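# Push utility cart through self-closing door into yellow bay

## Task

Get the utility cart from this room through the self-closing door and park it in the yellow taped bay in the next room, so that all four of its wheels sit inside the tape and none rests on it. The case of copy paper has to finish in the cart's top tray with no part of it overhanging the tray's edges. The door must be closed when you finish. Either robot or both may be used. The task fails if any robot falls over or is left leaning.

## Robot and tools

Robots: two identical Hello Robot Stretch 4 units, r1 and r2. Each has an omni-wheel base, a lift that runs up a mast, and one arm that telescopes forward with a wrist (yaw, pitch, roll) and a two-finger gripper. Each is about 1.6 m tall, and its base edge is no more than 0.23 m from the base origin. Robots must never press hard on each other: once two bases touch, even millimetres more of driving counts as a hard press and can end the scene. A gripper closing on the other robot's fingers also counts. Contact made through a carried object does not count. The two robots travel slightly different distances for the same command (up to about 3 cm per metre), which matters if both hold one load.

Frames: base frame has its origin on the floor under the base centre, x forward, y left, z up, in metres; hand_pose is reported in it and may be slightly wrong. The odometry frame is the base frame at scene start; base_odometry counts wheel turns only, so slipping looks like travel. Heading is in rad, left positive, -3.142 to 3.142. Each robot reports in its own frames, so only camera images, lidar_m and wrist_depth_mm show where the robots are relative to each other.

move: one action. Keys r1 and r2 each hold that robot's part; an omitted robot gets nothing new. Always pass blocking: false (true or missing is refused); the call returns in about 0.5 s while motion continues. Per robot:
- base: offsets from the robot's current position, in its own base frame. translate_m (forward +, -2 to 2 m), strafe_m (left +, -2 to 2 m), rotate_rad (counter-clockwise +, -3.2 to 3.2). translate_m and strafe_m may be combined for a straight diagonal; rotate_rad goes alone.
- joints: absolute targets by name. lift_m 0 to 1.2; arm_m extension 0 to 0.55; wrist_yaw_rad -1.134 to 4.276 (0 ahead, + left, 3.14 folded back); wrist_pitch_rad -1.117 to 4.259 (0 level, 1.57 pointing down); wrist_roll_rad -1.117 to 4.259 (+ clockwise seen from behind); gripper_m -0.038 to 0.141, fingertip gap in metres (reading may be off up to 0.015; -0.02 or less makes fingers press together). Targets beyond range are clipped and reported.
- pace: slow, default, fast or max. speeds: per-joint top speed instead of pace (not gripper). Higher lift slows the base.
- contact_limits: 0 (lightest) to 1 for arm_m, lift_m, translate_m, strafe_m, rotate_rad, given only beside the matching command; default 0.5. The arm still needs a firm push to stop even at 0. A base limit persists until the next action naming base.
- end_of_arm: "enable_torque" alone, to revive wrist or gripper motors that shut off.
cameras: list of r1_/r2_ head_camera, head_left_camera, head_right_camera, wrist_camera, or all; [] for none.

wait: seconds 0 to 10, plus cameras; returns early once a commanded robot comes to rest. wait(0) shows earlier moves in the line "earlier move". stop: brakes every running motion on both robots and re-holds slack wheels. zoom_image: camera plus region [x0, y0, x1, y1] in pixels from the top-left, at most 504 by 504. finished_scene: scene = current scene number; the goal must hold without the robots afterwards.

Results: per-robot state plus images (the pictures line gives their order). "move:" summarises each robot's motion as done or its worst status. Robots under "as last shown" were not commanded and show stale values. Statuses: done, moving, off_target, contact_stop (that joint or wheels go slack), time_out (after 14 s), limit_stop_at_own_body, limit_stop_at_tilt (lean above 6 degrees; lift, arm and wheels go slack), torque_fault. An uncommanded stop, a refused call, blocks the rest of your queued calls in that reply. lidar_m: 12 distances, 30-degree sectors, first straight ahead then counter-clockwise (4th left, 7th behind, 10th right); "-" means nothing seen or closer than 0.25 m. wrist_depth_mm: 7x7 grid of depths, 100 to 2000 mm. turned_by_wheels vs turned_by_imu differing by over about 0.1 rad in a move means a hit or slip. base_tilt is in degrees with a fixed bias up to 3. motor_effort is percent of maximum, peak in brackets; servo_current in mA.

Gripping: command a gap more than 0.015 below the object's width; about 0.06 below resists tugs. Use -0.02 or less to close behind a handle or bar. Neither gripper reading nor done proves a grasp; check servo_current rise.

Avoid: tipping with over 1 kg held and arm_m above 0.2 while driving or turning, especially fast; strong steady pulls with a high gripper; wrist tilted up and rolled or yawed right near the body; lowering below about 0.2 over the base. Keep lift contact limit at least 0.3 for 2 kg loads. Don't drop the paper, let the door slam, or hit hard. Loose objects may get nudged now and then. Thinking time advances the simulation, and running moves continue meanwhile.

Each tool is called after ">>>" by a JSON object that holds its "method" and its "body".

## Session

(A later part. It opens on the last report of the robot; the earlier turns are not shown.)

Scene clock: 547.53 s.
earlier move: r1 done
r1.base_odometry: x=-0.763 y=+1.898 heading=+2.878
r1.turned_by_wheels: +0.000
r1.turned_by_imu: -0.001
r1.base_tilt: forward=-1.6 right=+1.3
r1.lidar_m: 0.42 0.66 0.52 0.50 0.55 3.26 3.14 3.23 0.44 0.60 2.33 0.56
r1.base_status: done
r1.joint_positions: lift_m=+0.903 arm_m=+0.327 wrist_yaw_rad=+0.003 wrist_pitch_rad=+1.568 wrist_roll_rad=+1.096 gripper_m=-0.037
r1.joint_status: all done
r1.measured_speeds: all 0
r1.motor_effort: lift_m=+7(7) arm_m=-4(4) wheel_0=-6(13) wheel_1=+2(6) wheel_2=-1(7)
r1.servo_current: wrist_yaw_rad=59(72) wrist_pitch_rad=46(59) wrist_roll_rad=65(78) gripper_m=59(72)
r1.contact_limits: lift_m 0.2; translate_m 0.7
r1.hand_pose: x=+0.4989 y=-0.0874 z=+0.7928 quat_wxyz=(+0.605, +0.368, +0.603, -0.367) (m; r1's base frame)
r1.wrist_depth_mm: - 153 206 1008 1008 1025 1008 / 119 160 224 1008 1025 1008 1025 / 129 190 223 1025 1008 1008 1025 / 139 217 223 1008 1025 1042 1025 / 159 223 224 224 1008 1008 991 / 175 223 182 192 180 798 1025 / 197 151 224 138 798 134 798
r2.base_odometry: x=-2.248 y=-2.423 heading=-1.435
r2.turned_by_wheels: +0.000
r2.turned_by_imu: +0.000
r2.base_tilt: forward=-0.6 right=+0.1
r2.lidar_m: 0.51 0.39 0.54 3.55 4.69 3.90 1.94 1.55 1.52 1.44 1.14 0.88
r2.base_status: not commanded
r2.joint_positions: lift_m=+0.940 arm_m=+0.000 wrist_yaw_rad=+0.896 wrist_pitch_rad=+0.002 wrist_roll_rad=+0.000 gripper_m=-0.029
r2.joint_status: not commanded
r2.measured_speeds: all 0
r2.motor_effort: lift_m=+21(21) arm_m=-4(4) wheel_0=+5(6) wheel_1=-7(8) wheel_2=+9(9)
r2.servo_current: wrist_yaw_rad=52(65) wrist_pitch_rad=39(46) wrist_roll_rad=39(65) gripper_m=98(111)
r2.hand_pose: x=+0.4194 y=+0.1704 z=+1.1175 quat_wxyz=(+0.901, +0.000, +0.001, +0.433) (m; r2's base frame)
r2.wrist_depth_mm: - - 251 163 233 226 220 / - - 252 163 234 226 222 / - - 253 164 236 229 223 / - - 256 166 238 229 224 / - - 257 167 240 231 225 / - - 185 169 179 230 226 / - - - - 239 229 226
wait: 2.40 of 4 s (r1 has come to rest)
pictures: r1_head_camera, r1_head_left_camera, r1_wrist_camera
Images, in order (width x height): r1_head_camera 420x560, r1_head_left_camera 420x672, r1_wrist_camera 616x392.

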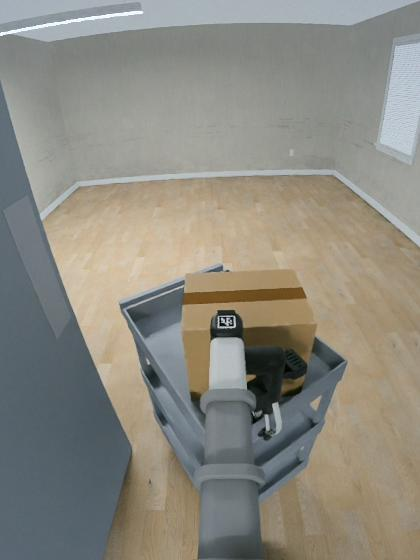

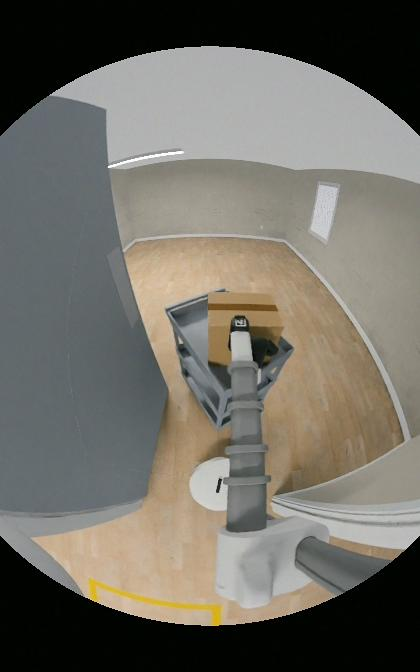

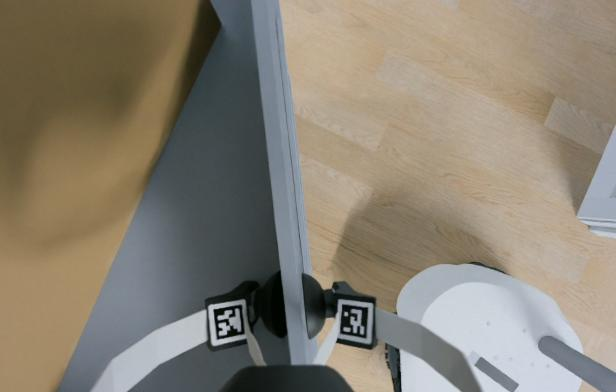

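>>> {"method": "move", "body": {"blocking": false, "cameras": [], "r1": {"base":{"translate_m":-0.2,"strafe_m":0.05},"joints":{"wrist_roll_rad":1.45},"speeds":{"wrist_roll_rad":0.15},"pace":"slow","contact_limits":{"translate_m":0.7}}}}

>>> {"method": "wait", "body": {"seconds": 4, "cameras": ["r1_head_camera","r1_wrist_camera","r1_head_left_camera"]}}

Scene clock: 553.17 s.
move: r1 moving
r1.base_odometry: x=-0.752 y=+1.892 heading=+2.877
r1.turned_by_wheels: -0.001
r1.turned_by_imu: -0.001
r1.base_tilt: forward=-1.5 right=+1.2
r1.lidar_m: 0.41 0.64 0.53 0.50 0.54 3.22 3.12 3.20 0.43 0.54 2.33 0.54
r1.base_status: translate_m moving; strafe_m moving
r1.joint_positions: lift_m=+0.903 arm_m=+0.327 wrist_yaw_rad=+0.003 wrist_pitch_rad=+1.568 wrist_roll_rad=+1.161 gripper_m=-0.037
r1.joint_status: wrist_roll_rad moving
r1.measured_speeds: translate_m=-0.050 strafe_m=+0.012 rotate_rad=+0.001 lift_m=+0.000 arm_m=+0.000 wrist_yaw_rad=+0.000 wrist_pitch_rad=+0.000 wrist_roll_rad=+0.150
r1.motor_effort: lift_m=+7(7) arm_m=-3(4) wheel_0=-10(13) wheel_1=-3(5) wheel_2=+6(6)
r1.servo_current: wrist_yaw_rad=52(65) wrist_pitch_rad=46(46) wrist_roll_rad=46(72) gripper_m=65(65)
r1.contact_limits: lift_m 0.2; translate_m 0.7
r1.hand_pose: x=+0.4989 y=-0.0874 z=+0.7928 quat_wxyz=(+0.593, +0.388, +0.591, -0.387) (m; r1's base frame)
r1.wrist_depth_mm: 122 164 214 1025 1008 1025 1025 / 128 180 224 991 1008 1025 1008 / 141 196 224 1025 1025 1025 991 / 143 224 224 1008 1008 1008 1025 / 164 223 224 1008 1008 1008 1008 / 178 224 183 183 179 798 798 / 197 153 224 154 798 788 788
r2: as last shown
r2.base_tilt: forward=-0.7 right=+0.1
r2.lidar_m: 0.49 0.39 0.58 3.58 4.69 3.89 1.89 1.55 1.53 1.44 1.18 0.90
r2.motor_effort: lift_m=+21(21) arm_m=-4(4) wheel_0=+6(6) wheel_1=-8(8) wheel_2=+9(9)
r2.servo_current: wrist_yaw_rad=59(59) wrist_pitch_rad=39(46) wrist_roll_rad=39(59) gripper_m=104(111)
r2.wrist_depth_mm: - - 250 163 234 226 220 / - - 252 163 235 227 221 / - - 253 165 236 228 224 / - - 253 166 237 229 224 / - - 255 168 239 231 226 / - - 185 169 179 231 225 / - - - - 239 230 227
pictures: none
No camera images: "cameras" was empty.

Scene clock: 555.97 s.
earlier move: r1 done
r1.base_odometry: x=-0.583 y=+1.798 heading=+2.878
r1.turned_by_wheels: +0.001
r1.turned_by_imu: +0.002
r1.base_tilt: forward=-1.6 right=+1.3
r1.lidar_m: 0.45 0.66 0.48 0.46 2.53 3.05 2.93 3.03 2.51 0.44 2.42 0.51
r1.base_status: done
r1.joint_positions: lift_m=+0.903 arm_m=+0.327 wrist_yaw_rad=+0.003 wrist_pitch_rad=+1.565 wrist_roll_rad=+1.446 gripper_m=-0.037
r1.joint_status: all done
r1.measured_speeds: all 0
r1.motor_effort: lift_m=+7(7) arm_m=-4(4) wheel_0=+0(13) wheel_1=-1(7) wheel_2=+5(10)
r1.servo_current: wrist_yaw_rad=52(72) wrist_pitch_rad=39(52) wrist_roll_rad=39(72) gripper_m=65(72)
r1.contact_limits: lift_m 0.2; translate_m 0.7
r1.hand_pose: x=+0.4997 y=-0.0874 z=+0.7928 quat_wxyz=(+0.532, +0.468, +0.529, -0.466) (m; r1's base frame)
r1.wrist_depth_mm: 121 162 224 991 1008 991 - / 129 178 224 1008 1008 991 946 / 141 199 224 1008 1025 1008 991 / 144 224 225 1025 1008 991 991 / 166 225 224 1008 1008 788 798 / 179 224 191 185 917 809 788 / 200 150 224 156 165 798 798
r2.base_odometry: x=-2.248 y=-2.423 heading=-1.435
r2.turned_by_wheels: +0.000
r2.turned_by_imu: +0.000
r2.base_tilt: forward=-0.7 right=+0.1
r2.lidar_m: 0.51 0.37 0.71 3.52 4.68 3.86 1.93 1.56 1.53 1.44 1.15 0.89
r2.base_status: not commanded
r2.joint_positions: lift_m=+0.940 arm_m=+0.000 wrist_yaw_rad=+0.896 wrist_pitch_rad=+0.002 wrist_roll_rad=+0.000 gripper_m=-0.029
r2.joint_status: not commanded
r2.measured_speeds: all 0
r2.motor_effort: lift_m=+21(21) arm_m=-4(4) wheel_0=+5(6) wheel_1=-7(8) wheel_2=+9(10)
r2.servo_current: wrist_yaw_rad=39(59) wrist_pitch_rad=39(46) wrist_roll_rad=46(59) gripper_m=111(111)
r2.hand_pose: x=+0.4194 y=+0.1704 z=+1.1175 quat_wxyz=(+0.901, +0.000, +0.001, +0.433) (m; r2's base frame)
r2.wrist_depth_mm: - - 250 162 233 227 220 / - - 252 164 235 227 221 / - - 253 165 236 228 222 / - - 255 165 237 229 224 / - - 256 167 241 231 224 / - - 185 169 179 231 226 / - - 258 - 239 229 227
wait: 2.80 of 4 s (r1 has come to rest)
pictures: r1_head_camera, r1_head_left_camera, r1_wrist_camera
Images, in order (width x height): r1_head_camera 420x560, r1_head_left_camera 420x672, r1_wrist_camera 616x392.

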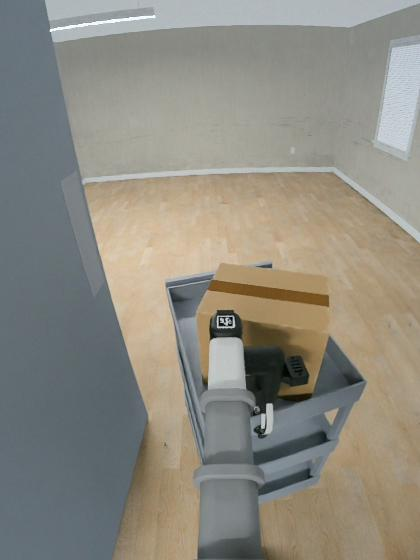

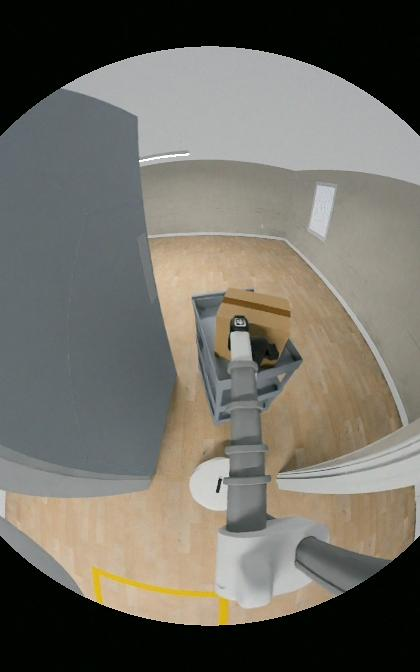

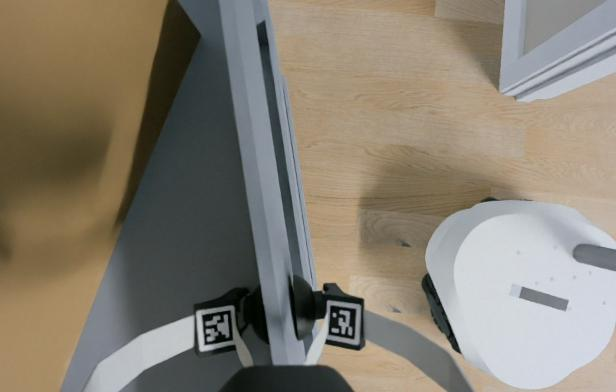

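>>> {"method": "move", "body": {"blocking": false, "cameras": [], "r1": {"base":{"translate_m":-0.2,"strafe_m":0.0},"joints":{"wrist_roll_rad":1.75},"speeds":{"wrist_roll_rad":0.15},"pace":"slow","contact_limits":{"translate_m":0.7}}}}

>>> {"method": "wait", "body": {"seconds": 4, "cameras": ["r1_head_camera","r1_wrist_camera","r1_head_left_camera"]}}

Scene clock: 561.57 s.
move: r1 moving
r1.base_odometry: x=-0.571 y=+1.795 heading=+2.878
r1.turned_by_wheels: +0.000
r1.turned_by_imu: +0.000
r1.base_tilt: forward=-1.6 right=+1.3
r1.lidar_m: 0.45 0.66 0.49 0.45 2.51 3.03 2.91 2.99 2.47 0.44 2.39 0.55
r1.base_status: translate_m moving; strafe_m moving
r1.joint_positions: lift_m=+0.903 arm_m=+0.327 wrist_yaw_rad=+0.003 wrist_pitch_rad=+1.563 wrist_roll_rad=+1.510 gripper_m=-0.037
r1.joint_status: wrist_roll_rad moving
r1.measured_speeds: translate_m=-0.049 strafe_m=+0.000 rotate_rad=+0.001 lift_m=+0.000 arm_m=+0.000 wrist_yaw_rad=+0.000 wrist_pitch_rad=-0.008 wrist_roll_rad=+0.148
r1.motor_effort: lift_m=+7(8) arm_m=-4(4) wheel_0=-3(4) wheel_1=-4(5) wheel_2=+10(12)
r1.servo_current: wrist_yaw_rad=46(59) wrist_pitch_rad=52(52) wrist_roll_rad=46(78) gripper_m=65(72)
r1.contact_limits: lift_m 0.2; translate_m 0.7
r1.hand_pose: x=+0.5003 y=-0.0874 z=+0.7928 quat_wxyz=(+0.517, +0.486, +0.514, -0.482) (m; r1's base frame)
r1.wrist_depth_mm: 134 173 217 1008 1008 976 - / 138 193 224 1025 1025 1025 991 / 153 214 224 1008 1025 1008 1025 / 159 224 224 1008 1008 1008 1008 / 173 225 224 1008 1008 798 788 / 185 224 186 185 1008 788 788 / 202 159 224 177 162 798 798
r2: as last shown
r2.base_tilt: forward=-0.6 right=+0.0
r2.lidar_m: 0.51 0.38 0.72 3.55 4.70 3.87 1.91 1.57 1.53 1.43 1.17 0.87
r2.motor_effort: lift_m=+21(21) arm_m=-4(4) wheel_0=+6(6) wheel_1=-7(8) wheel_2=+9(9)
r2.servo_current: wrist_yaw_rad=52(52) wrist_pitch_rad=46(46) wrist_roll_rad=52(52) gripper_m=104(111)
r2.wrist_depth_mm: - - 250 163 234 226 221 / - - 251 164 235 227 222 / - - 252 165 236 228 223 / - - 254 165 237 230 224 / - - 256 167 239 231 224 / - - 184 169 179 231 226 / - - 260 - 239 230 228
pictures: none
No camera images: "cameras" was empty.

Scene clock: 564.33 s.
earlier move: r1 done
r1.base_odometry: x=-0.390 y=+1.746 heading=+2.878
r1.turned_by_wheels: +0.000
r1.turned_by_imu: +0.001
r1.base_tilt: forward=-1.6 right=+1.3
r1.lidar_m: 0.47 0.66 0.49 0.51 2.47 2.83 2.73 2.82 2.46 0.50 0.46 0.51
r1.base_status: done
r1.joint_positions: lift_m=+0.903 arm_m=+0.327 wrist_yaw_rad=+0.003 wrist_pitch_rad=+1.568 wrist_roll_rad=+1.746 gripper_m=-0.037
r1.joint_status: all done
r1.measured_speeds: all 0
r1.motor_effort: lift_m=+8(8) arm_m=-3(4) wheel_0=+0(4) wheel_1=-1(5) wheel_2=+7(13)
r1.servo_current: wrist_yaw_rad=39(72) wrist_pitch_rad=39(59) wrist_roll_rad=46(78) gripper_m=59(72)
r1.contact_limits: lift_m 0.2; translate_m 0.7
r1.hand_pose: x=+0.4990 y=-0.0874 z=+0.7927 quat_wxyz=(+0.456, +0.542, +0.454, -0.540) (m; r1's base frame)
r1.wrist_depth_mm: 122 166 223 1008 991 991 1008 / 129 179 223 1025 1008 1008 1008 / 137 198 224 1008 1008 991 788 / 141 216 224 1008 1008 788 798 / 160 224 223 1025 1008 798 809 / 170 224 193 188 183 1008 798 / 192 154 223 154 1008 1008 1008
r2.base_odometry: x=-2.248 y=-2.423 heading=-1.435
r2.turned_by_wheels: +0.000
r2.turned_by_imu: +0.000
r2.base_tilt: forward=-0.6 right=+0.1
r2.lidar_m: 0.52 0.40 3.21 3.56 4.69 3.86 1.91 1.53 1.52 1.43 1.15 0.89
r2.base_status: not commanded
r2.joint_positions: lift_m=+0.940 arm_m=+0.000 wrist_yaw_rad=+0.896 wrist_pitch_rad=+0.002 wrist_roll_rad=+0.000 gripper_m=-0.029
r2.joint_status: not commanded
r2.measured_speeds: all 0
r2.motor_effort: lift_m=+21(21) arm_m=-4(4) wheel_0=+6(6) wheel_1=-7(8) wheel_2=+9(9)
r2.servo_current: wrist_yaw_rad=52(59) wrist_pitch_rad=39(46) wrist_roll_rad=52(59) gripper_m=104(117)
r2.hand_pose: x=+0.4194 y=+0.1704 z=+1.1175 quat_wxyz=(+0.901, +0.000, +0.001, +0.433) (m; r2's base frame)
r2.wrist_depth_mm: - - 250 163 234 226 221 / - - 252 163 235 227 221 / - - 253 165 236 229 223 / - - 255 165 237 229 224 / - - 256 167 238 230 225 / - - 185 168 179 231 226 / - - 259 - 240 230 228
wait: 2.77 of 4 s (r1 has come to rest)
pictures: r1_head_camera, r1_head_left_camera, r1_wrist_camera
Images, in order (width x height): r1_head_camera 420x560, r1_head_left_camera 420x672, r1_wrist_camera 616x392.

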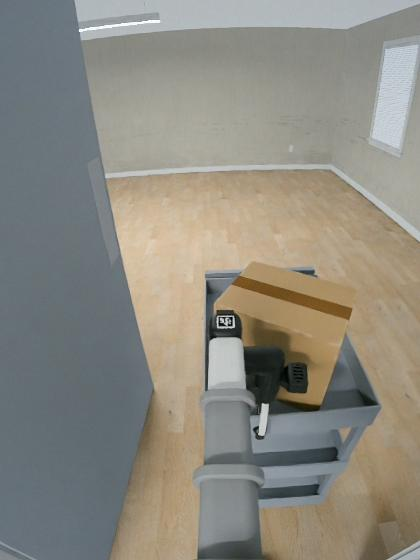

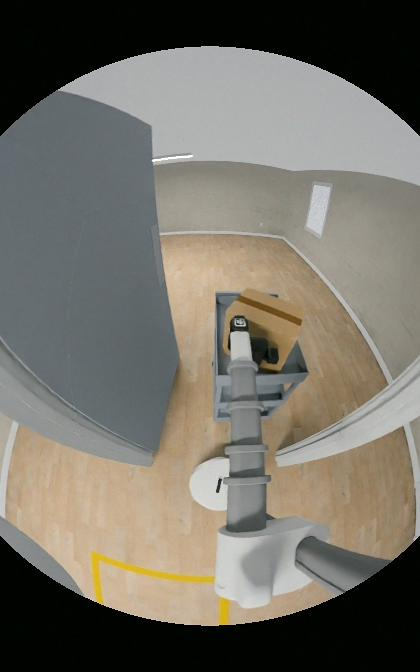

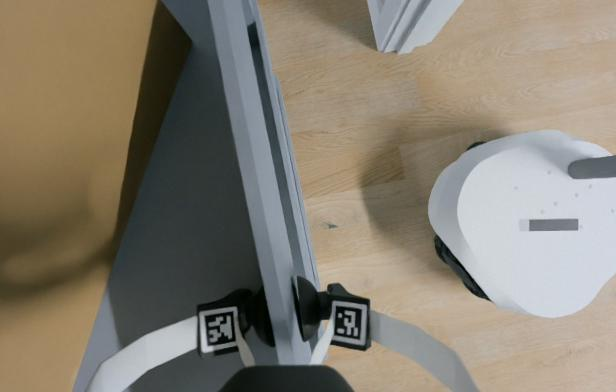

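>>> {"method": "move", "body": {"blocking": false, "cameras": [], "r1": {"base":{"translate_m":-0.5,"strafe_m":0.13},"joints":{"wrist_roll_rad":1.72},"pace":"slow","contact_limits":{"translate_m":0.7}}}}

>>> {"method": "wait", "body": {"seconds": 7, "cameras": ["r1_head_camera","r1_wrist_camera","r1_head_left_camera"]}}

Scene clock: 578.07 s.
move: r1 moving
r1.base_odometry: x=-0.379 y=+1.740 heading=+2.879
r1.turned_by_wheels: +0.000
r1.turned_by_imu: +0.000
r1.base_tilt: forward=-1.6 right=+1.2
r1.lidar_m: 0.48 0.69 0.52 0.53 2.45 2.84 2.69 2.80 2.46 0.50 0.47 0.52
r1.base_status: translate_m moving; strafe_m moving
r1.joint_positions: lift_m=+0.903 arm_m=+0.327 wrist_yaw_rad=+0.003 wrist_pitch_rad=+1.564 wrist_roll_rad=+1.721 gripper_m=-0.037
r1.joint_status: wrist_roll_rad moving
r1.measured_speeds: translate_m=-0.048 strafe_m=+0.013 rotate_rad=-0.001 lift_m=+0.000 arm_m=+0.000 wrist_yaw_rad=+0.000 wrist_pitch_rad=-0.011 wrist_roll_rad=+0.000
r1.motor_effort: lift_m=+8(8) arm_m=-3(4) wheel_0=-4(4) wheel_1=+0(4) wheel_2=+9(11)
r1.servo_current: wrist_yaw_rad=52(59) wrist_pitch_rad=46(52) wrist_roll_rad=59(65) gripper_m=59(65)
r1.contact_limits: lift_m 0.2; translate_m 0.7
r1.hand_pose: x=+0.5001 y=-0.0874 z=+0.7927 quat_wxyz=(+0.463, +0.537, +0.460, -0.534) (m; r1's base frame)
r1.wrist_depth_mm: 122 168 213 1025 1008 1008 991 / 132 185 224 1008 1025 1008 991 / 148 206 224 1025 1008 1025 809 / 155 224 224 1008 1008 788 798 / 170 224 224 1025 1008 788 798 / 182 224 185 186 1025 1008 798 / 201 158 225 169 163 1008 991
r2: as last shown
r2.base_tilt: forward=-0.7 right=+0.1
r2.lidar_m: 0.48 0.38 3.21 3.54 4.70 3.87 1.93 1.56 1.52 1.43 1.16 0.88
r2.servo_current: wrist_yaw_rad=46(59) wrist_pitch_rad=46(46) wrist_roll_rad=52(59) gripper_m=104(111)
r2.wrist_depth_mm: - - 250 163 233 226 220 / - - 251 164 235 226 221 / - - 253 165 236 228 223 / - - 255 165 237 229 224 / - - 256 167 238 230 224 / - - 185 169 179 231 226 / - - 258 - 239 229 227
pictures: none
No camera images: "cameras" was empty.

Scene clock: 583.97 s.
earlier move: r1 done
r1.base_odometry: x=+0.058 y=+1.490 heading=+2.878
r1.turned_by_wheels: -0.001
r1.turned_by_imu: -0.004
r1.base_tilt: forward=-1.6 right=+1.2
r1.lidar_m: 0.48 0.69 0.79 2.05 2.31 2.32 2.21 2.31 2.61 2.49 0.48 0.42
r1.base_status: done
r1.joint_positions: lift_m=+0.903 arm_m=+0.327 wrist_yaw_rad=+0.002 wrist_pitch_rad=+1.568 wrist_roll_rad=+1.721 gripper_m=-0.037
r1.joint_status: all done
r1.measured_speeds: all 0
r1.motor_effort: lift_m=+9(9) arm_m=-4(4) wheel_0=-8(14) wheel_1=-4(7) wheel_2=+0(11)
r1.servo_current: wrist_yaw_rad=39(72) wrist_pitch_rad=46(59) wrist_roll_rad=39(72) gripper_m=65(72)
r1.contact_limits: lift_m 0.2; translate_m 0.7
r1.hand_pose: x=+0.4989 y=-0.0874 z=+0.7927 quat_wxyz=(+0.462, +0.537, +0.461, -0.535) (m; r1's base frame)
r1.wrist_depth_mm: - 117 142 207 224 1008 991 / 105 132 196 224 222 1025 1008 / 127 168 224 224 1008 878 798 / 153 223 223 223 1025 809 788 / 217 223 222 223 1008 798 798 / 224 223 182 192 186 1042 1008 / 224 150 223 156 1008 135 1025
r2.base_odometry: x=-2.248 y=-2.423 heading=-1.435
r2.turned_by_wheels: +0.000
r2.turned_by_imu: +0.001
r2.base_tilt: forward=-0.6 right=+0.1
r2.lidar_m: 0.51 0.38 3.19 3.55 4.69 3.86 1.90 1.54 1.55 1.44 1.17 0.89
r2.base_status: not commanded
r2.joint_positions: lift_m=+0.940 arm_m=+0.000 wrist_yaw_rad=+0.896 wrist_pitch_rad=+0.002 wrist_roll_rad=+0.000 gripper_m=-0.029
r2.joint_status: not commanded
r2.measured_speeds: all 0
r2.motor_effort: lift_m=+21(21) arm_m=-4(4) wheel_0=+6(6) wheel_1=-7(8) wheel_2=+9(10)
r2.servo_current: wrist_yaw_rad=52(65) wrist_pitch_rad=46(46) wrist_roll_rad=52(65) gripper_m=104(111)
r2.hand_pose: x=+0.4194 y=+0.1704 z=+1.1175 quat_wxyz=(+0.901, +0.000, +0.001, +0.433) (m; r2's base frame)
r2.wrist_depth_mm: - - 251 163 235 227 220 / - - 252 163 234 226 222 / - - 253 165 236 228 224 / - - 254 166 237 229 224 / - - 256 167 239 231 226 / - - 185 169 179 231 225 / - - 260 - 239 230 229
wait: 5.90 of 7 s (r1 has come to rest)
pictures: r1_head_camera, r1_head_left_camera, r1_wrist_camera
Images, in order (width x height): r1_head_camera 420x560, r1_head_left_camera 420x672, r1_wrist_camera 616x392.

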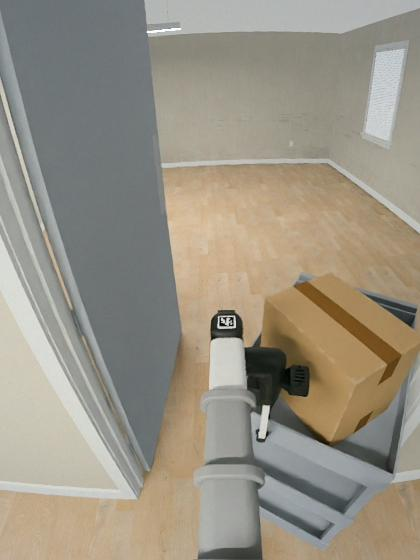

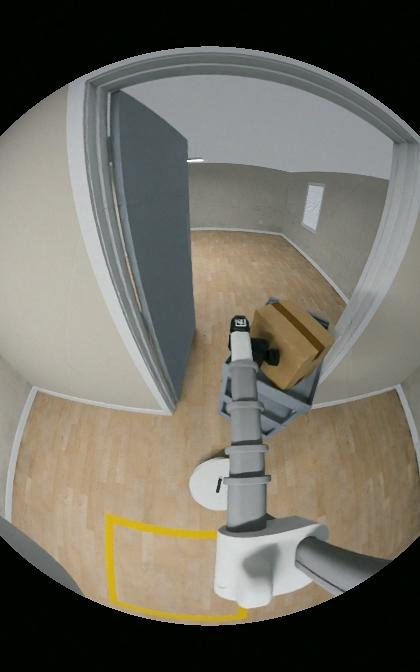

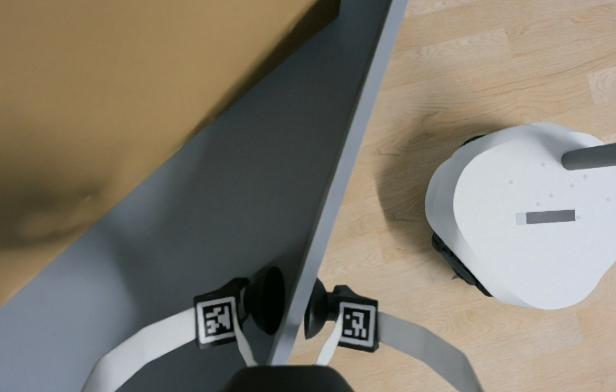

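>>> {"method": "move", "body": {"blocking": false, "cameras": [], "r1": {"base":{"translate_m":0.15,"strafe_m":0.04},"joints":{"wrist_roll_rad":1.2},"speeds":{"wrist_roll_rad":0.25},"pace":"slow","contact_limits":{"translate_m":0.5}}}}

>>> {"method": "wait", "body": {"seconds": 4, "cameras": ["r1_head_camera","r1_wrist_camera","r1_head_left_camera"]}}

Scene clock: 594.57 s.
move: r1 moving
r1.base_odometry: x=+0.046 y=+1.490 heading=+2.877
r1.turned_by_wheels: -0.001
r1.turned_by_imu: -0.001
r1.base_tilt: forward=-1.6 right=+1.3
r1.lidar_m: 0.46 0.65 0.79 1.97 2.30 2.32 2.23 2.28 2.63 2.51 0.46 0.43
r1.base_status: translate_m moving; strafe_m moving
r1.joint_positions: lift_m=+0.903 arm_m=+0.327 wrist_yaw_rad=+0.000 wrist_pitch_rad=+1.572 wrist_roll_rad=+1.619 gripper_m=-0.037
r1.joint_status: wrist_roll_rad moving
r1.measured_speeds: translate_m=+0.049 strafe_m=+0.013 rotate_rad=+0.000 lift_m=+0.000 arm_m=+0.000 wrist_yaw_rad=-0.010 wrist_pitch_rad=+0.025 wrist_roll_rad=-0.242
r1.motor_effort: lift_m=+8(9) arm_m=-3(4) wheel_0=+0(7) wheel_1=+4(6) wheel_2=-10(10)
r1.servo_current: wrist_yaw_rad=39(65) wrist_pitch_rad=33(46) wrist_roll_rad=46(85) gripper_m=65(65)
r1.contact_limits: lift_m 0.2; translate_m 0.5
r1.hand_pose: x=+0.4976 y=-0.0874 z=+0.7927 quat_wxyz=(+0.487, +0.512, +0.488, -0.512) (m; r1's base frame)
r1.wrist_depth_mm: - - 135 181 224 1025 1042 / 108 126 170 224 224 1025 1025 / 124 168 224 224 209 1025 1025 / 160 221 224 224 904 809 798 / 221 222 223 216 991 788 820 / 221 222 180 181 182 820 798 / 220 153 222 153 1008 140 1042
r2: as last shown
r2.turned_by_imu: +0.000
r2.base_tilt: forward=-0.7 right=+0.0
r2.lidar_m: 0.52 0.36 3.21 3.55 4.69 3.86 1.94 1.54 1.54 1.42 1.17 0.87
r2.motor_effort: lift_m=+21(21) arm_m=-3(4) wheel_0=+6(6) wheel_1=-8(8) wheel_2=+9(9)
r2.servo_current: wrist_yaw_rad=59(59) wrist_pitch_rad=39(46) wrist_roll_rad=33(59) gripper_m=104(111)
r2.wrist_depth_mm: - - 250 163 234 225 220 / - - 251 163 234 227 221 / - - 253 164 236 228 222 / - - 254 165 237 230 223 / - - 257 167 239 229 226 / - - 185 168 179 230 226 / - - 257 - 239 229 227
pictures: none
No camera images: "cameras" was empty.

Scene clock: 596.87 s.
earlier move: r1 done
r1.base_odometry: x=-0.097 y=+1.491 heading=+2.878
r1.turned_by_wheels: +0.001
r1.turned_by_imu: +0.001
r1.base_tilt: forward=-1.6 right=+1.2
r1.lidar_m: 0.46 0.54 0.55 1.46 2.26 2.50 2.36 2.45 2.67 2.00 0.39 0.39
r1.base_status: done
r1.joint_positions: lift_m=+0.903 arm_m=+0.327 wrist_yaw_rad=-0.002 wrist_pitch_rad=+1.575 wrist_roll_rad=+1.211 gripper_m=-0.037
r1.joint_status: all done
r1.measured_speeds: all 0
r1.motor_effort: lift_m=+8(9) arm_m=+4(4) wheel_0=+5(7) wheel_1=+5(6) wheel_2=-3(13)
r1.servo_current: wrist_yaw_rad=65(72) wrist_pitch_rad=39(52) wrist_roll_rad=72(111) gripper_m=59(72)
r1.contact_limits: lift_m 0.2; translate_m 0.5
r1.hand_pose: x=+0.4965 y=-0.0874 z=+0.7927 quat_wxyz=(+0.580, +0.402, +0.582, -0.404) (m; r1's base frame)
r1.wrist_depth_mm: - 107 110 119 111 111 - / 149 154 156 158 158 177 175 / 217 219 220 220 223 223 219 / 219 219 220 220 222 190 164 / 218 220 220 221 191 164 1025 / 218 219 181 189 174 809 820 / 220 148 183 152 174 151 809
r2.base_odometry: x=-2.248 y=-2.423 heading=-1.435
r2.turned_by_wheels: +0.000
r2.turned_by_imu: +0.000
r2.base_tilt: forward=-0.6 right=+0.0
r2.lidar_m: 0.52 0.38 3.20 3.57 4.69 3.90 1.90 1.55 1.54 1.41 1.18 0.89
r2.base_status: not commanded
r2.joint_positions: lift_m=+0.940 arm_m=+0.000 wrist_yaw_rad=+0.896 wrist_pitch_rad=+0.002 wrist_roll_rad=+0.000 gripper_m=-0.029
r2.joint_status: not commanded
r2.measured_speeds: all 0
r2.motor_effort: lift_m=+21(21) arm_m=-4(4) wheel_0=+6(6) wheel_1=-8(8) wheel_2=+9(9)
r2.servo_current: wrist_yaw_rad=52(59) wrist_pitch_rad=39(46) wrist_roll_rad=39(65) gripper_m=104(111)
r2.hand_pose: x=+0.4194 y=+0.1704 z=+1.1175 quat_wxyz=(+0.901, +0.000, +0.001, +0.433) (m; r2's base frame)
r2.wrist_depth_mm: - - 250 163 234 225 220 / - - 251 163 235 227 222 / - - 252 164 236 228 223 / - - 254 165 238 229 224 / - - 256 167 239 231 225 / - - 185 168 180 231 227 / - - 258 - 239 229 227
wait: 2.30 of 4 s (r1 has come to rest)
pictures: r1_head_camera, r1_head_left_camera, r1_wrist_camera
Images, in order (width x height): r1_head_camera 420x560, r1_head_left_camera 420x672, r1_wrist_camera 616x392.

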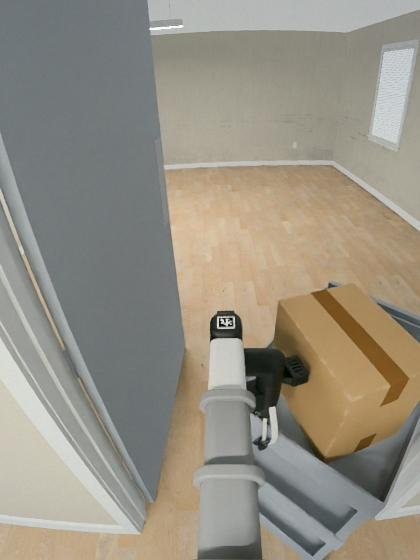

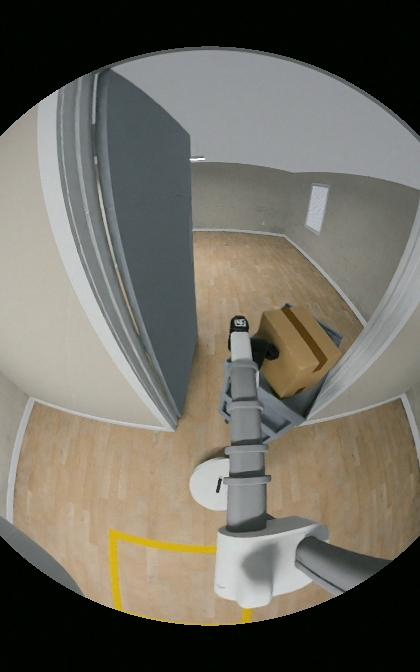

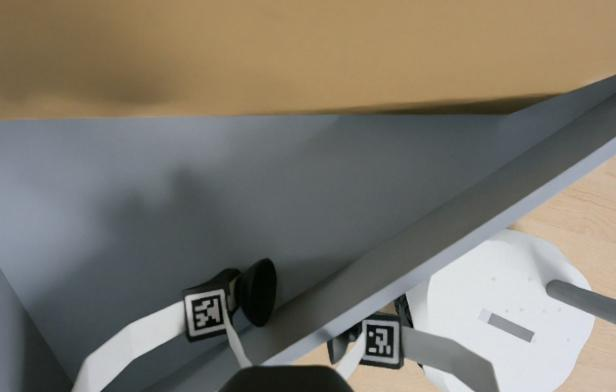

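>>> {"method": "move", "body": {"blocking": false, "cameras": [], "r1": {"joints":{"wrist_roll_rad":1.75,"gripper_m":0.03}}}}

>>> {"method": "wait", "body": {"seconds": 2, "cameras": ["r1_wrist_camera"]}}

>>> {"method": "move", "body": {"blocking": false, "cameras": [], "r1": {"base":{"translate_m":-0.3,"strafe_m":0.011},"pace":"slow","contact_limits":{"translate_m":0.7}}}}

>>> {"method": "wait", "body": {"seconds": 5, "cameras": ["r1_head_camera","r1_wrist_camera","r1_head_left_camera"]}}

Scene clock: 615.37 s.
move: r1 moving
r1.base_odometry: x=-0.097 y=+1.491 heading=+2.878
r1.turned_by_wheels: +0.000
r1.turned_by_imu: +0.000
r1.base_tilt: forward=-1.6 right=+1.2
r1.lidar_m: 0.46 0.52 0.59 1.51 2.25 2.48 2.34 2.45 2.64 2.00 0.39 0.38
r1.base_status: not commanded
r1.joint_positions: lift_m=+0.903 arm_m=+0.327 wrist_yaw_rad=-0.002 wrist_pitch_rad=+1.575 wrist_roll_rad=+1.701 gripper_m=-0.012
r1.joint_status: wrist_roll_rad moving; gripper_m moving
r1.measured_speeds: translate_m=+0.000 strafe_m=+0.000 rotate_rad=+0.000 lift_m=+0.000 arm_m=+0.000 wrist_yaw_rad=+0.000 wrist_pitch_rad=+0.000 wrist_roll_rad=+0.889
r1.motor_effort: lift_m=+9(9) arm_m=+4(4) wheel_0=+6(6) wheel_1=+4(4) wheel_2=-2(3)
r1.servo_current: wrist_yaw_rad=52(72) wrist_pitch_rad=39(52) wrist_roll_rad=46(85) gripper_m=59(59)
r1.contact_limits: lift_m 0.2; translate_m 0.5
r1.hand_pose: x=+0.4965 y=-0.0874 z=+0.7927 quat_wxyz=(+0.465, +0.531, +0.467, -0.533) (m; r1's base frame)
r1.wrist_depth_mm: - - 113 148 203 191 1008 / 107 121 156 220 225 185 1008 / 125 173 225 225 208 809 1042 / 189 224 224 225 180 809 809 / 223 224 225 225 1042 820 798 / 224 224 186 207 186 1025 1025 / 224 154 224 156 183 138 1008
r2: as last shown
r2.base_tilt: forward=-0.6 right=+0.1
r2.lidar_m: 0.49 0.39 3.20 3.56 4.70 3.84 1.90 1.56 1.54 1.43 1.18 0.88
r2.servo_current: wrist_yaw_rad=46(59) wrist_pitch_rad=39(46) wrist_roll_rad=46(52) gripper_m=104(111)
r2.wrist_depth_mm: - - 251 163 234 226 220 / - - 251 164 236 227 221 / - - 254 165 236 229 221 / - - 255 165 238 229 224 / - - 257 167 240 231 225 / - - 185 169 179 230 225 / - - 260 - 239 229 228
pictures: none
No camera images: "cameras" was empty.

Scene clock: 616.27 s.
earlier move: r1 done
r1.base_odometry: x=-0.097 y=+1.491 heading=+2.878
r1.turned_by_wheels: +0.000
r1.turned_by_imu: +0.000
r1.base_tilt: forward=-1.6 right=+1.3
r1.lidar_m: 0.46 0.54 0.57 1.49 2.28 2.48 2.35 2.48 2.66 2.02 0.38 0.37
r1.base_status: not commanded
r1.joint_positions: lift_m=+0.903 arm_m=+0.327 wrist_yaw_rad=-0.002 wrist_pitch_rad=+1.571 wrist_roll_rad=+1.748 gripper_m=+0.030
r1.joint_status: all done
r1.measured_speeds: all 0
r1.motor_effort: lift_m=+8(9) arm_m=+4(4) wheel_0=+6(6) wheel_1=+4(5) wheel_2=-2(3)
r1.servo_current: wrist_yaw_rad=52(72) wrist_pitch_rad=39(52) wrist_roll_rad=59(85) gripper_m=46(78)
r1.contact_limits: lift_m 0.2; translate_m 0.5
r1.hand_pose: x=+0.4976 y=-0.0874 z=+0.7927 quat_wxyz=(+0.453, +0.543, +0.453, -0.543) (m; r1's base frame)
r1.wrist_depth_mm: - - 113 145 200 182 1008 / - 115 155 211 226 202 1008 / 117 154 228 226 204 798 809 / 162 228 227 227 204 809 788 / 228 228 226 227 1025 788 798 / 227 229 189 195 187 1025 1008 / 228 153 228 153 1025 1008 991
r2.base_odometry: x=-2.248 y=-2.423 heading=-1.435
r2.turned_by_wheels: +0.000
r2.turned_by_imu: +0.000
r2.base_tilt: forward=-0.7 right=+0.0
r2.lidar_m: 0.50 0.39 3.21 3.53 4.67 3.90 1.94 1.55 1.54 1.40 1.16 0.87
r2.base_status: not commanded
r2.joint_positions: lift_m=+0.940 arm_m=+0.000 wrist_yaw_rad=+0.896 wrist_pitch_rad=+0.002 wrist_roll_rad=+0.000 gripper_m=-0.029
r2.joint_status: not commanded
r2.measured_speeds: all 0
r2.motor_effort: lift_m=+21(21) arm_m=-4(4) wheel_0=+6(6) wheel_1=-7(8) wheel_2=+9(9)
r2.servo_current: wrist_yaw_rad=33(59) wrist_pitch_rad=39(46) wrist_roll_rad=33(65) gripper_m=104(111)
r2.hand_pose: x=+0.4194 y=+0.1704 z=+1.1175 quat_wxyz=(+0.901, +0.000, +0.001, +0.433) (m; r2's base frame)
r2.wrist_depth_mm: - - 251 163 234 226 220 / - - 252 164 235 228 221 / - - 253 164 236 229 224 / - - 254 166 237 229 224 / - - 256 167 238 230 225 / - - 184 168 179 231 226 / - - 258 - 239 229 227
wait: 0.90 of 2 s (r1 has come to rest)
pictures: r1_wrist_camera
Images, in order (width x height): r1_wrist_camera 616x392.

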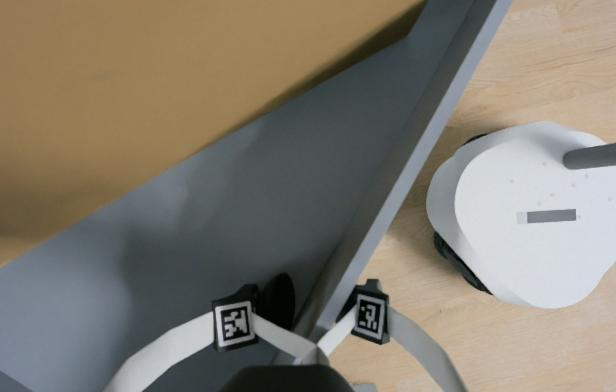

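Scene clock: 616.77 s.
move: r1 moving
r1.base_odometry: x=-0.085 y=+1.487 heading=+2.878
r1.turned_by_wheels: +0.000
r1.turned_by_imu: +0.000
r1.base_tilt: forward=-1.6 right=+1.3
r1.lidar_m: 0.47 0.56 0.57 1.57 2.27 2.45 2.34 2.43 2.65 2.04 0.43 0.39
r1.base_status: translate_m moving; strafe_m moving
r1.joint_positions: lift_m=+0.903 arm_m=+0.327 wrist_yaw_rad=-0.002 wrist_pitch_rad=+1.570 wrist_roll_rad=+1.748 gripper_m=+0.030
r1.joint_status: not commanded
r1.measured_speeds: translate_m=-0.049 strafe_m=+0.002 rotate_rad=+0.000 lift_m=+0.000 arm_m=+0.000 wrist_yaw_rad=+0.000 wrist_pitch_rad=-0.005 wrist_roll_rad=+0.000
r1.motor_effort: lift_m=+9(9) arm_m=+4(4) wheel_0=-4(7) wheel_1=-5(5) wheel_2=+6(7)
r1.servo_current: wrist_yaw_rad=52(59) wrist_pitch_rad=46(46) wrist_roll_rad=52(59) gripper_m=46(46)
r1.contact_limits: lift_m 0.2; translate_m 0.7
r1.hand_pose: x=+0.4980 y=-0.0874 z=+0.7927 quat_wxyz=(+0.454, +0.543, +0.453, -0.542) (m; r1's base frame)
r1.wrist_depth_mm: - - 110 145 190 214 1008 / - 118 155 208 226 1008 1008 / 121 163 227 227 216 842 809 / 173 228 228 226 182 798 798 / 229 228 228 226 1008 809 809 / 229 227 189 208 189 1008 798 / 229 158 228 147 1025 1008 1008
r2: as last shown
r2.base_tilt: forward=-0.6 right=+0.0
r2.lidar_m: 0.48 0.39 3.21 3.58 4.70 3.86 1.91 1.56 1.51 1.43 1.17 0.89
r2.motor_effort: lift_m=+21(21) arm_m=-3(4) wheel_0=+6(6) wheel_1=-8(8) wheel_2=+9(9)
r2.servo_current: wrist_yaw_rad=52(65) wrist_pitch_rad=39(46) wrist_roll_rad=65(65) gripper_m=111(111)
r2.wrist_depth_mm: - - 251 163 234 226 220 / - - 251 164 235 228 221 / - - 253 165 236 228 222 / - - 255 165 238 229 224 / - - 256 167 238 231 225 / - - 184 168 179 230 226 / - - 258 - 240 230 227
pictures: none
No camera images: "cameras" was empty.

Scene clock: 620.57 s.
earlier move: r1 done
r1.base_odometry: x=+0.190 y=+1.402 heading=+2.879
r1.turned_by_wheels: +0.001
r1.turned_by_imu: +0.001
r1.base_tilt: forward=-1.6 right=+1.3
r1.lidar_m: 0.50 0.79 1.00 2.17 2.24 2.17 2.05 2.15 2.68 2.53 1.07 0.46
r1.base_status: done
r1.joint_positions: lift_m=+0.903 arm_m=+0.327 wrist_yaw_rad=+0.000 wrist_pitch_rad=+1.559 wrist_roll_rad=+1.749 gripper_m=+0.030
r1.joint_status: not commanded
r1.measured_speeds: all 0
r1.motor_effort: lift_m=+8(9) arm_m=-3(4) wheel_0=+1(13) wheel_1=-2(8) wheel_2=+5(11)
r1.servo_current: wrist_yaw_rad=46(72) wrist_pitch_rad=65(72) wrist_roll_rad=59(65) gripper_m=46(52)
r1.contact_limits: lift_m 0.2; translate_m 0.7
r1.hand_pose: x=+0.5014 y=-0.0874 z=+0.7927 quat_wxyz=(+0.456, +0.546, +0.451, -0.539) (m; r1's base frame)
r1.wrist_depth_mm: - 120 154 224 1008 991 976 / 116 141 201 224 991 1008 991 / 133 178 225 226 1008 1008 788 / 159 228 226 225 1008 788 798 / 218 228 227 225 1025 798 798 / 229 229 212 212 189 1008 788 / 229 227 182 148 1008 1008 1008
r2.base_odometry: x=-2.248 y=-2.423 heading=-1.435
r2.turned_by_wheels: +0.000
r2.turned_by_imu: +0.001
r2.base_tilt: forward=-0.7 right=+0.0
r2.lidar_m: 0.50 0.38 3.20 3.58 4.69 3.88 1.90 1.54 1.54 1.46 1.14 0.86
r2.base_status: not commanded
r2.joint_positions: lift_m=+0.940 arm_m=+0.000 wrist_yaw_rad=+0.896 wrist_pitch_rad=+0.002 wrist_roll_rad=+0.000 gripper_m=-0.029
r2.joint_status: not commanded
r2.measured_speeds: all 0
r2.motor_effort: lift_m=+21(21) arm_m=-4(4) wheel_0=+5(6) wheel_1=-8(8) wheel_2=+9(9)
r2.servo_current: wrist_yaw_rad=46(65) wrist_pitch_rad=46(46) wrist_roll_rad=52(65) gripper_m=98(111)
r2.hand_pose: x=+0.4194 y=+0.1704 z=+1.1175 quat_wxyz=(+0.901, +0.000, +0.001, +0.433) (m; r2's base frame)
r2.wrist_depth_mm: - - 250 163 234 226 220 / - - 251 163 235 227 221 / - - 252 164 236 228 223 / - - 254 165 237 229 224 / - - 256 167 239 230 225 / - - 184 169 179 231 226 / - - 259 - 240 230 227
wait: 3.80 of 5 s (r1 has come to rest)
pictures: r1_head_camera, r1_head_left_camera, r1_wrist_camera
Images, in order (width x height): r1_head_camera 420x560, r1_head_left_camera 420x672, r1_wrist_camera 616x392.

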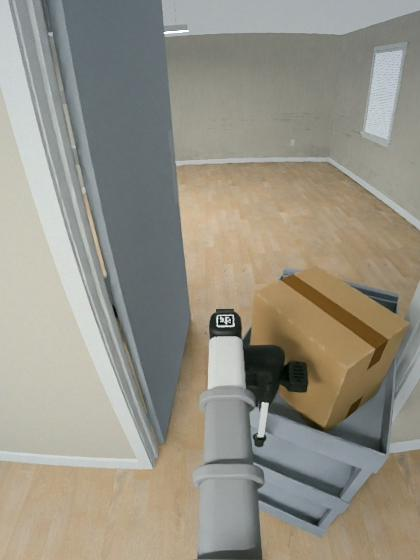

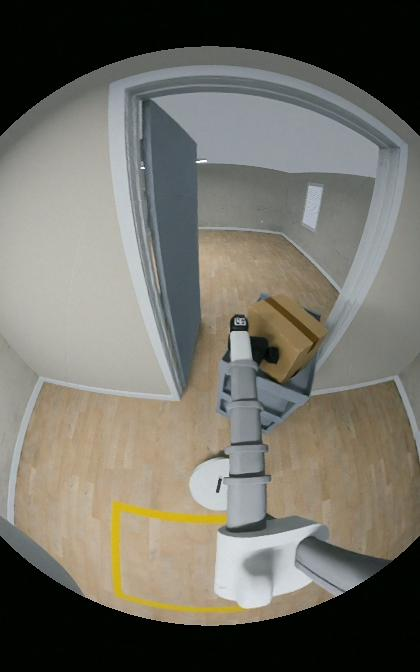

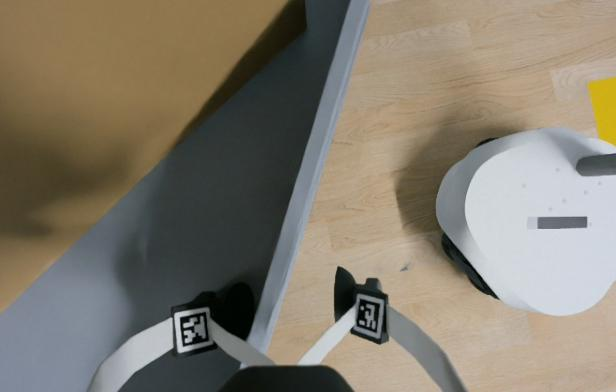

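>>> {"method": "move", "body": {"blocking": false, "cameras": [], "r1": {"base":{"translate_m":-0.4,"strafe_m":0.015},"pace":"slow","contact_limits":{"translate_m":0.7}}}}

>>> {"method": "wait", "body": {"seconds": 6, "cameras": ["r1_head_camera","r1_wrist_camera","r1_head_left_camera"]}}

Scene clock: 625.27 s.
move: r1 moving
r1.base_odometry: x=+0.202 y=+1.398 heading=+2.879
r1.turned_by_wheels: +0.001
r1.turned_by_imu: +0.001
r1.base_tilt: forward=-1.6 right=+1.2
r1.lidar_m: 0.51 0.80 1.05 2.17 2.25 2.16 2.04 2.12 2.67 2.54 1.09 0.49
r1.base_status: translate_m moving; strafe_m moving
r1.joint_positions: lift_m=+0.903 arm_m=+0.327 wrist_yaw_rad=+0.000 wrist_pitch_rad=+1.559 wrist_roll_rad=+1.749 gripper_m=+0.030
r1.joint_status: not commanded
r1.measured_speeds: translate_m=-0.049 strafe_m=+0.002 rotate_rad=-0.002 lift_m=+0.000 arm_m=+0.000 wrist_yaw_rad=+0.000 wrist_pitch_rad=+0.000 wrist_roll_rad=+0.000
r1.motor_effort: lift_m=+8(9) arm_m=-4(4) wheel_0=+0(3) wheel_1=-2(4) wheel_2=+11(11)
r1.servo_current: wrist_yaw_rad=59(59) wrist_pitch_rad=65(65) wrist_roll_rad=33(59) gripper_m=46(46)
r1.contact_limits: lift_m 0.2; translate_m 0.7
r1.hand_pose: x=+0.5014 y=-0.0874 z=+0.7927 quat_wxyz=(+0.456, +0.546, +0.451, -0.539) (m; r1's base frame)
r1.wrist_depth_mm: - 129 165 225 1008 976 991 / 120 157 213 226 1008 991 991 / 144 200 226 226 1008 991 798 / 178 226 227 1025 1008 798 788 / 229 229 228 1025 1008 788 778 / 231 230 210 1025 188 1008 788 / 230 175 181 1008 1008 1008 991
r2: as last shown
r2.turned_by_imu: +0.000
r2.base_tilt: forward=-0.7 right=+0.1
r2.lidar_m: 0.49 0.39 3.20 3.56 4.69 3.84 1.92 1.55 1.53 1.44 1.16 0.90
r2.motor_effort: lift_m=+21(21) arm_m=-3(4) wheel_0=+6(6) wheel_1=-7(8) wheel_2=+9(9)
r2.servo_current: wrist_yaw_rad=52(52) wrist_pitch_rad=46(46) wrist_roll_rad=52(59) gripper_m=104(111)
r2.wrist_depth_mm: - - 250 163 234 227 220 / - - 252 163 235 227 221 / - - 254 165 236 229 224 / - - 255 166 237 229 224 / - - 257 167 238 229 225 / - - 184 169 179 231 225 / - - 258 - 239 230 228
pictures: none
No camera images: "cameras" was empty.

Scene clock: 630.07 s.
earlier move: r1 done
r1.base_odometry: x=+0.572 y=+1.283 heading=+2.878
r1.turned_by_wheels: -0.001
r1.turned_by_imu: +0.000
r1.base_tilt: forward=-1.6 right=+1.3
r1.lidar_m: 0.49 1.14 1.56 2.13 2.21 1.77 1.66 1.71 2.33 2.57 1.63 0.52
r1.base_status: done
r1.joint_positions: lift_m=+0.903 arm_m=+0.327 wrist_yaw_rad=+0.000 wrist_pitch_rad=+1.559 wrist_roll_rad=+1.749 gripper_m=+0.030
r1.joint_status: not commanded
r1.measured_speeds: all 0
r1.motor_effort: lift_m=+9(9) arm_m=-4(4) wheel_0=-3(7) wheel_1=-2(6) wheel_2=+4(13)
r1.servo_current: wrist_yaw_rad=52(78) wrist_pitch_rad=65(72) wrist_roll_rad=65(65) gripper_m=39(52)
r1.contact_limits: lift_m 0.2; translate_m 0.7
r1.hand_pose: x=+0.5014 y=-0.0874 z=+0.7927 quat_wxyz=(+0.456, +0.546, +0.451, -0.539) (m; r1's base frame)
r1.wrist_depth_mm: 141 191 190 1025 1025 991 976 / 150 203 201 1008 1025 991 991 / 163 229 216 1025 1008 1008 809 / 178 228 206 1008 1025 798 788 / 198 229 227 1008 991 798 788 / 215 229 186 521 188 1008 798 / 229 161 227 161 1008 - 1008
r2.base_odometry: x=-2.248 y=-2.423 heading=-1.435
r2.turned_by_wheels: +0.000
r2.turned_by_imu: +0.001
r2.base_tilt: forward=-0.6 right=+0.0
r2.lidar_m: 0.48 0.38 3.21 3.55 4.70 3.88 1.91 1.53 1.53 1.43 1.16 0.89
r2.base_status: not commanded
r2.joint_positions: lift_m=+0.940 arm_m=+0.000 wrist_yaw_rad=+0.896 wrist_pitch_rad=+0.002 wrist_roll_rad=+0.000 gripper_m=-0.029
r2.joint_status: not commanded
r2.measured_speeds: all 0
r2.motor_effort: lift_m=+21(21) arm_m=-4(4) wheel_0=+6(6) wheel_1=-8(8) wheel_2=+9(10)
r2.servo_current: wrist_yaw_rad=46(65) wrist_pitch_rad=33(46) wrist_roll_rad=33(59) gripper_m=104(111)
r2.hand_pose: x=+0.4194 y=+0.1704 z=+1.1175 quat_wxyz=(+0.901, +0.000, +0.001, +0.433) (m; r2's base frame)
r2.wrist_depth_mm: - - 250 163 234 225 220 / - - 252 164 236 227 222 / - - 254 164 236 229 223 / - - 255 166 236 229 224 / - - 256 167 239 230 225 / - - 185 168 178 231 225 / - - 259 - 240 229 228
wait: 4.80 of 6 s (r1 has come to rest)
pictures: r1_head_camera, r1_head_left_camera, r1_wrist_camera
Images, in order (width x height): r1_head_camera 420x560, r1_head_left_camera 420x672, r1_wrist_camera 616x392.

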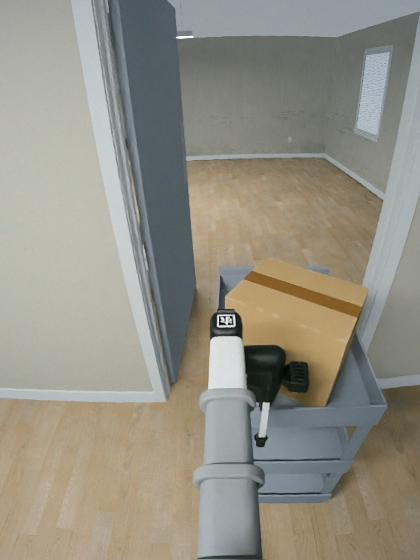

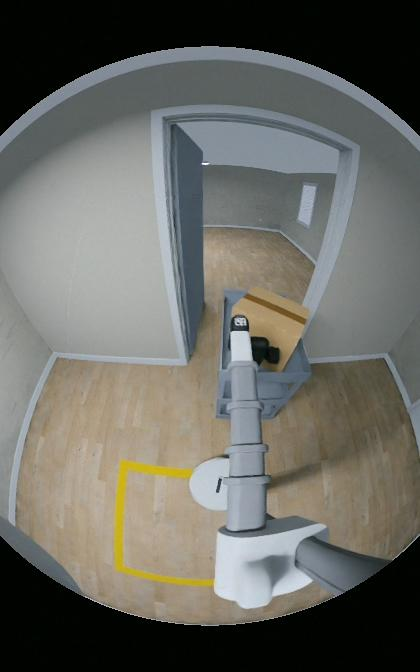

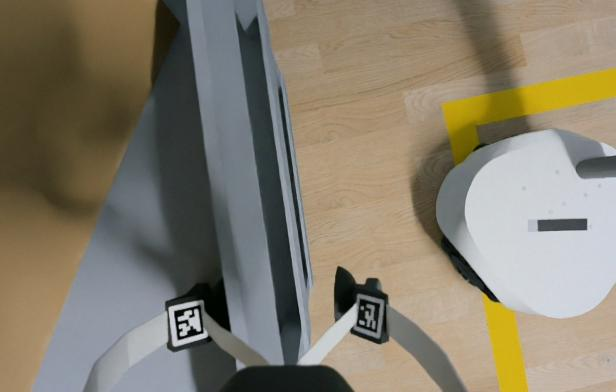

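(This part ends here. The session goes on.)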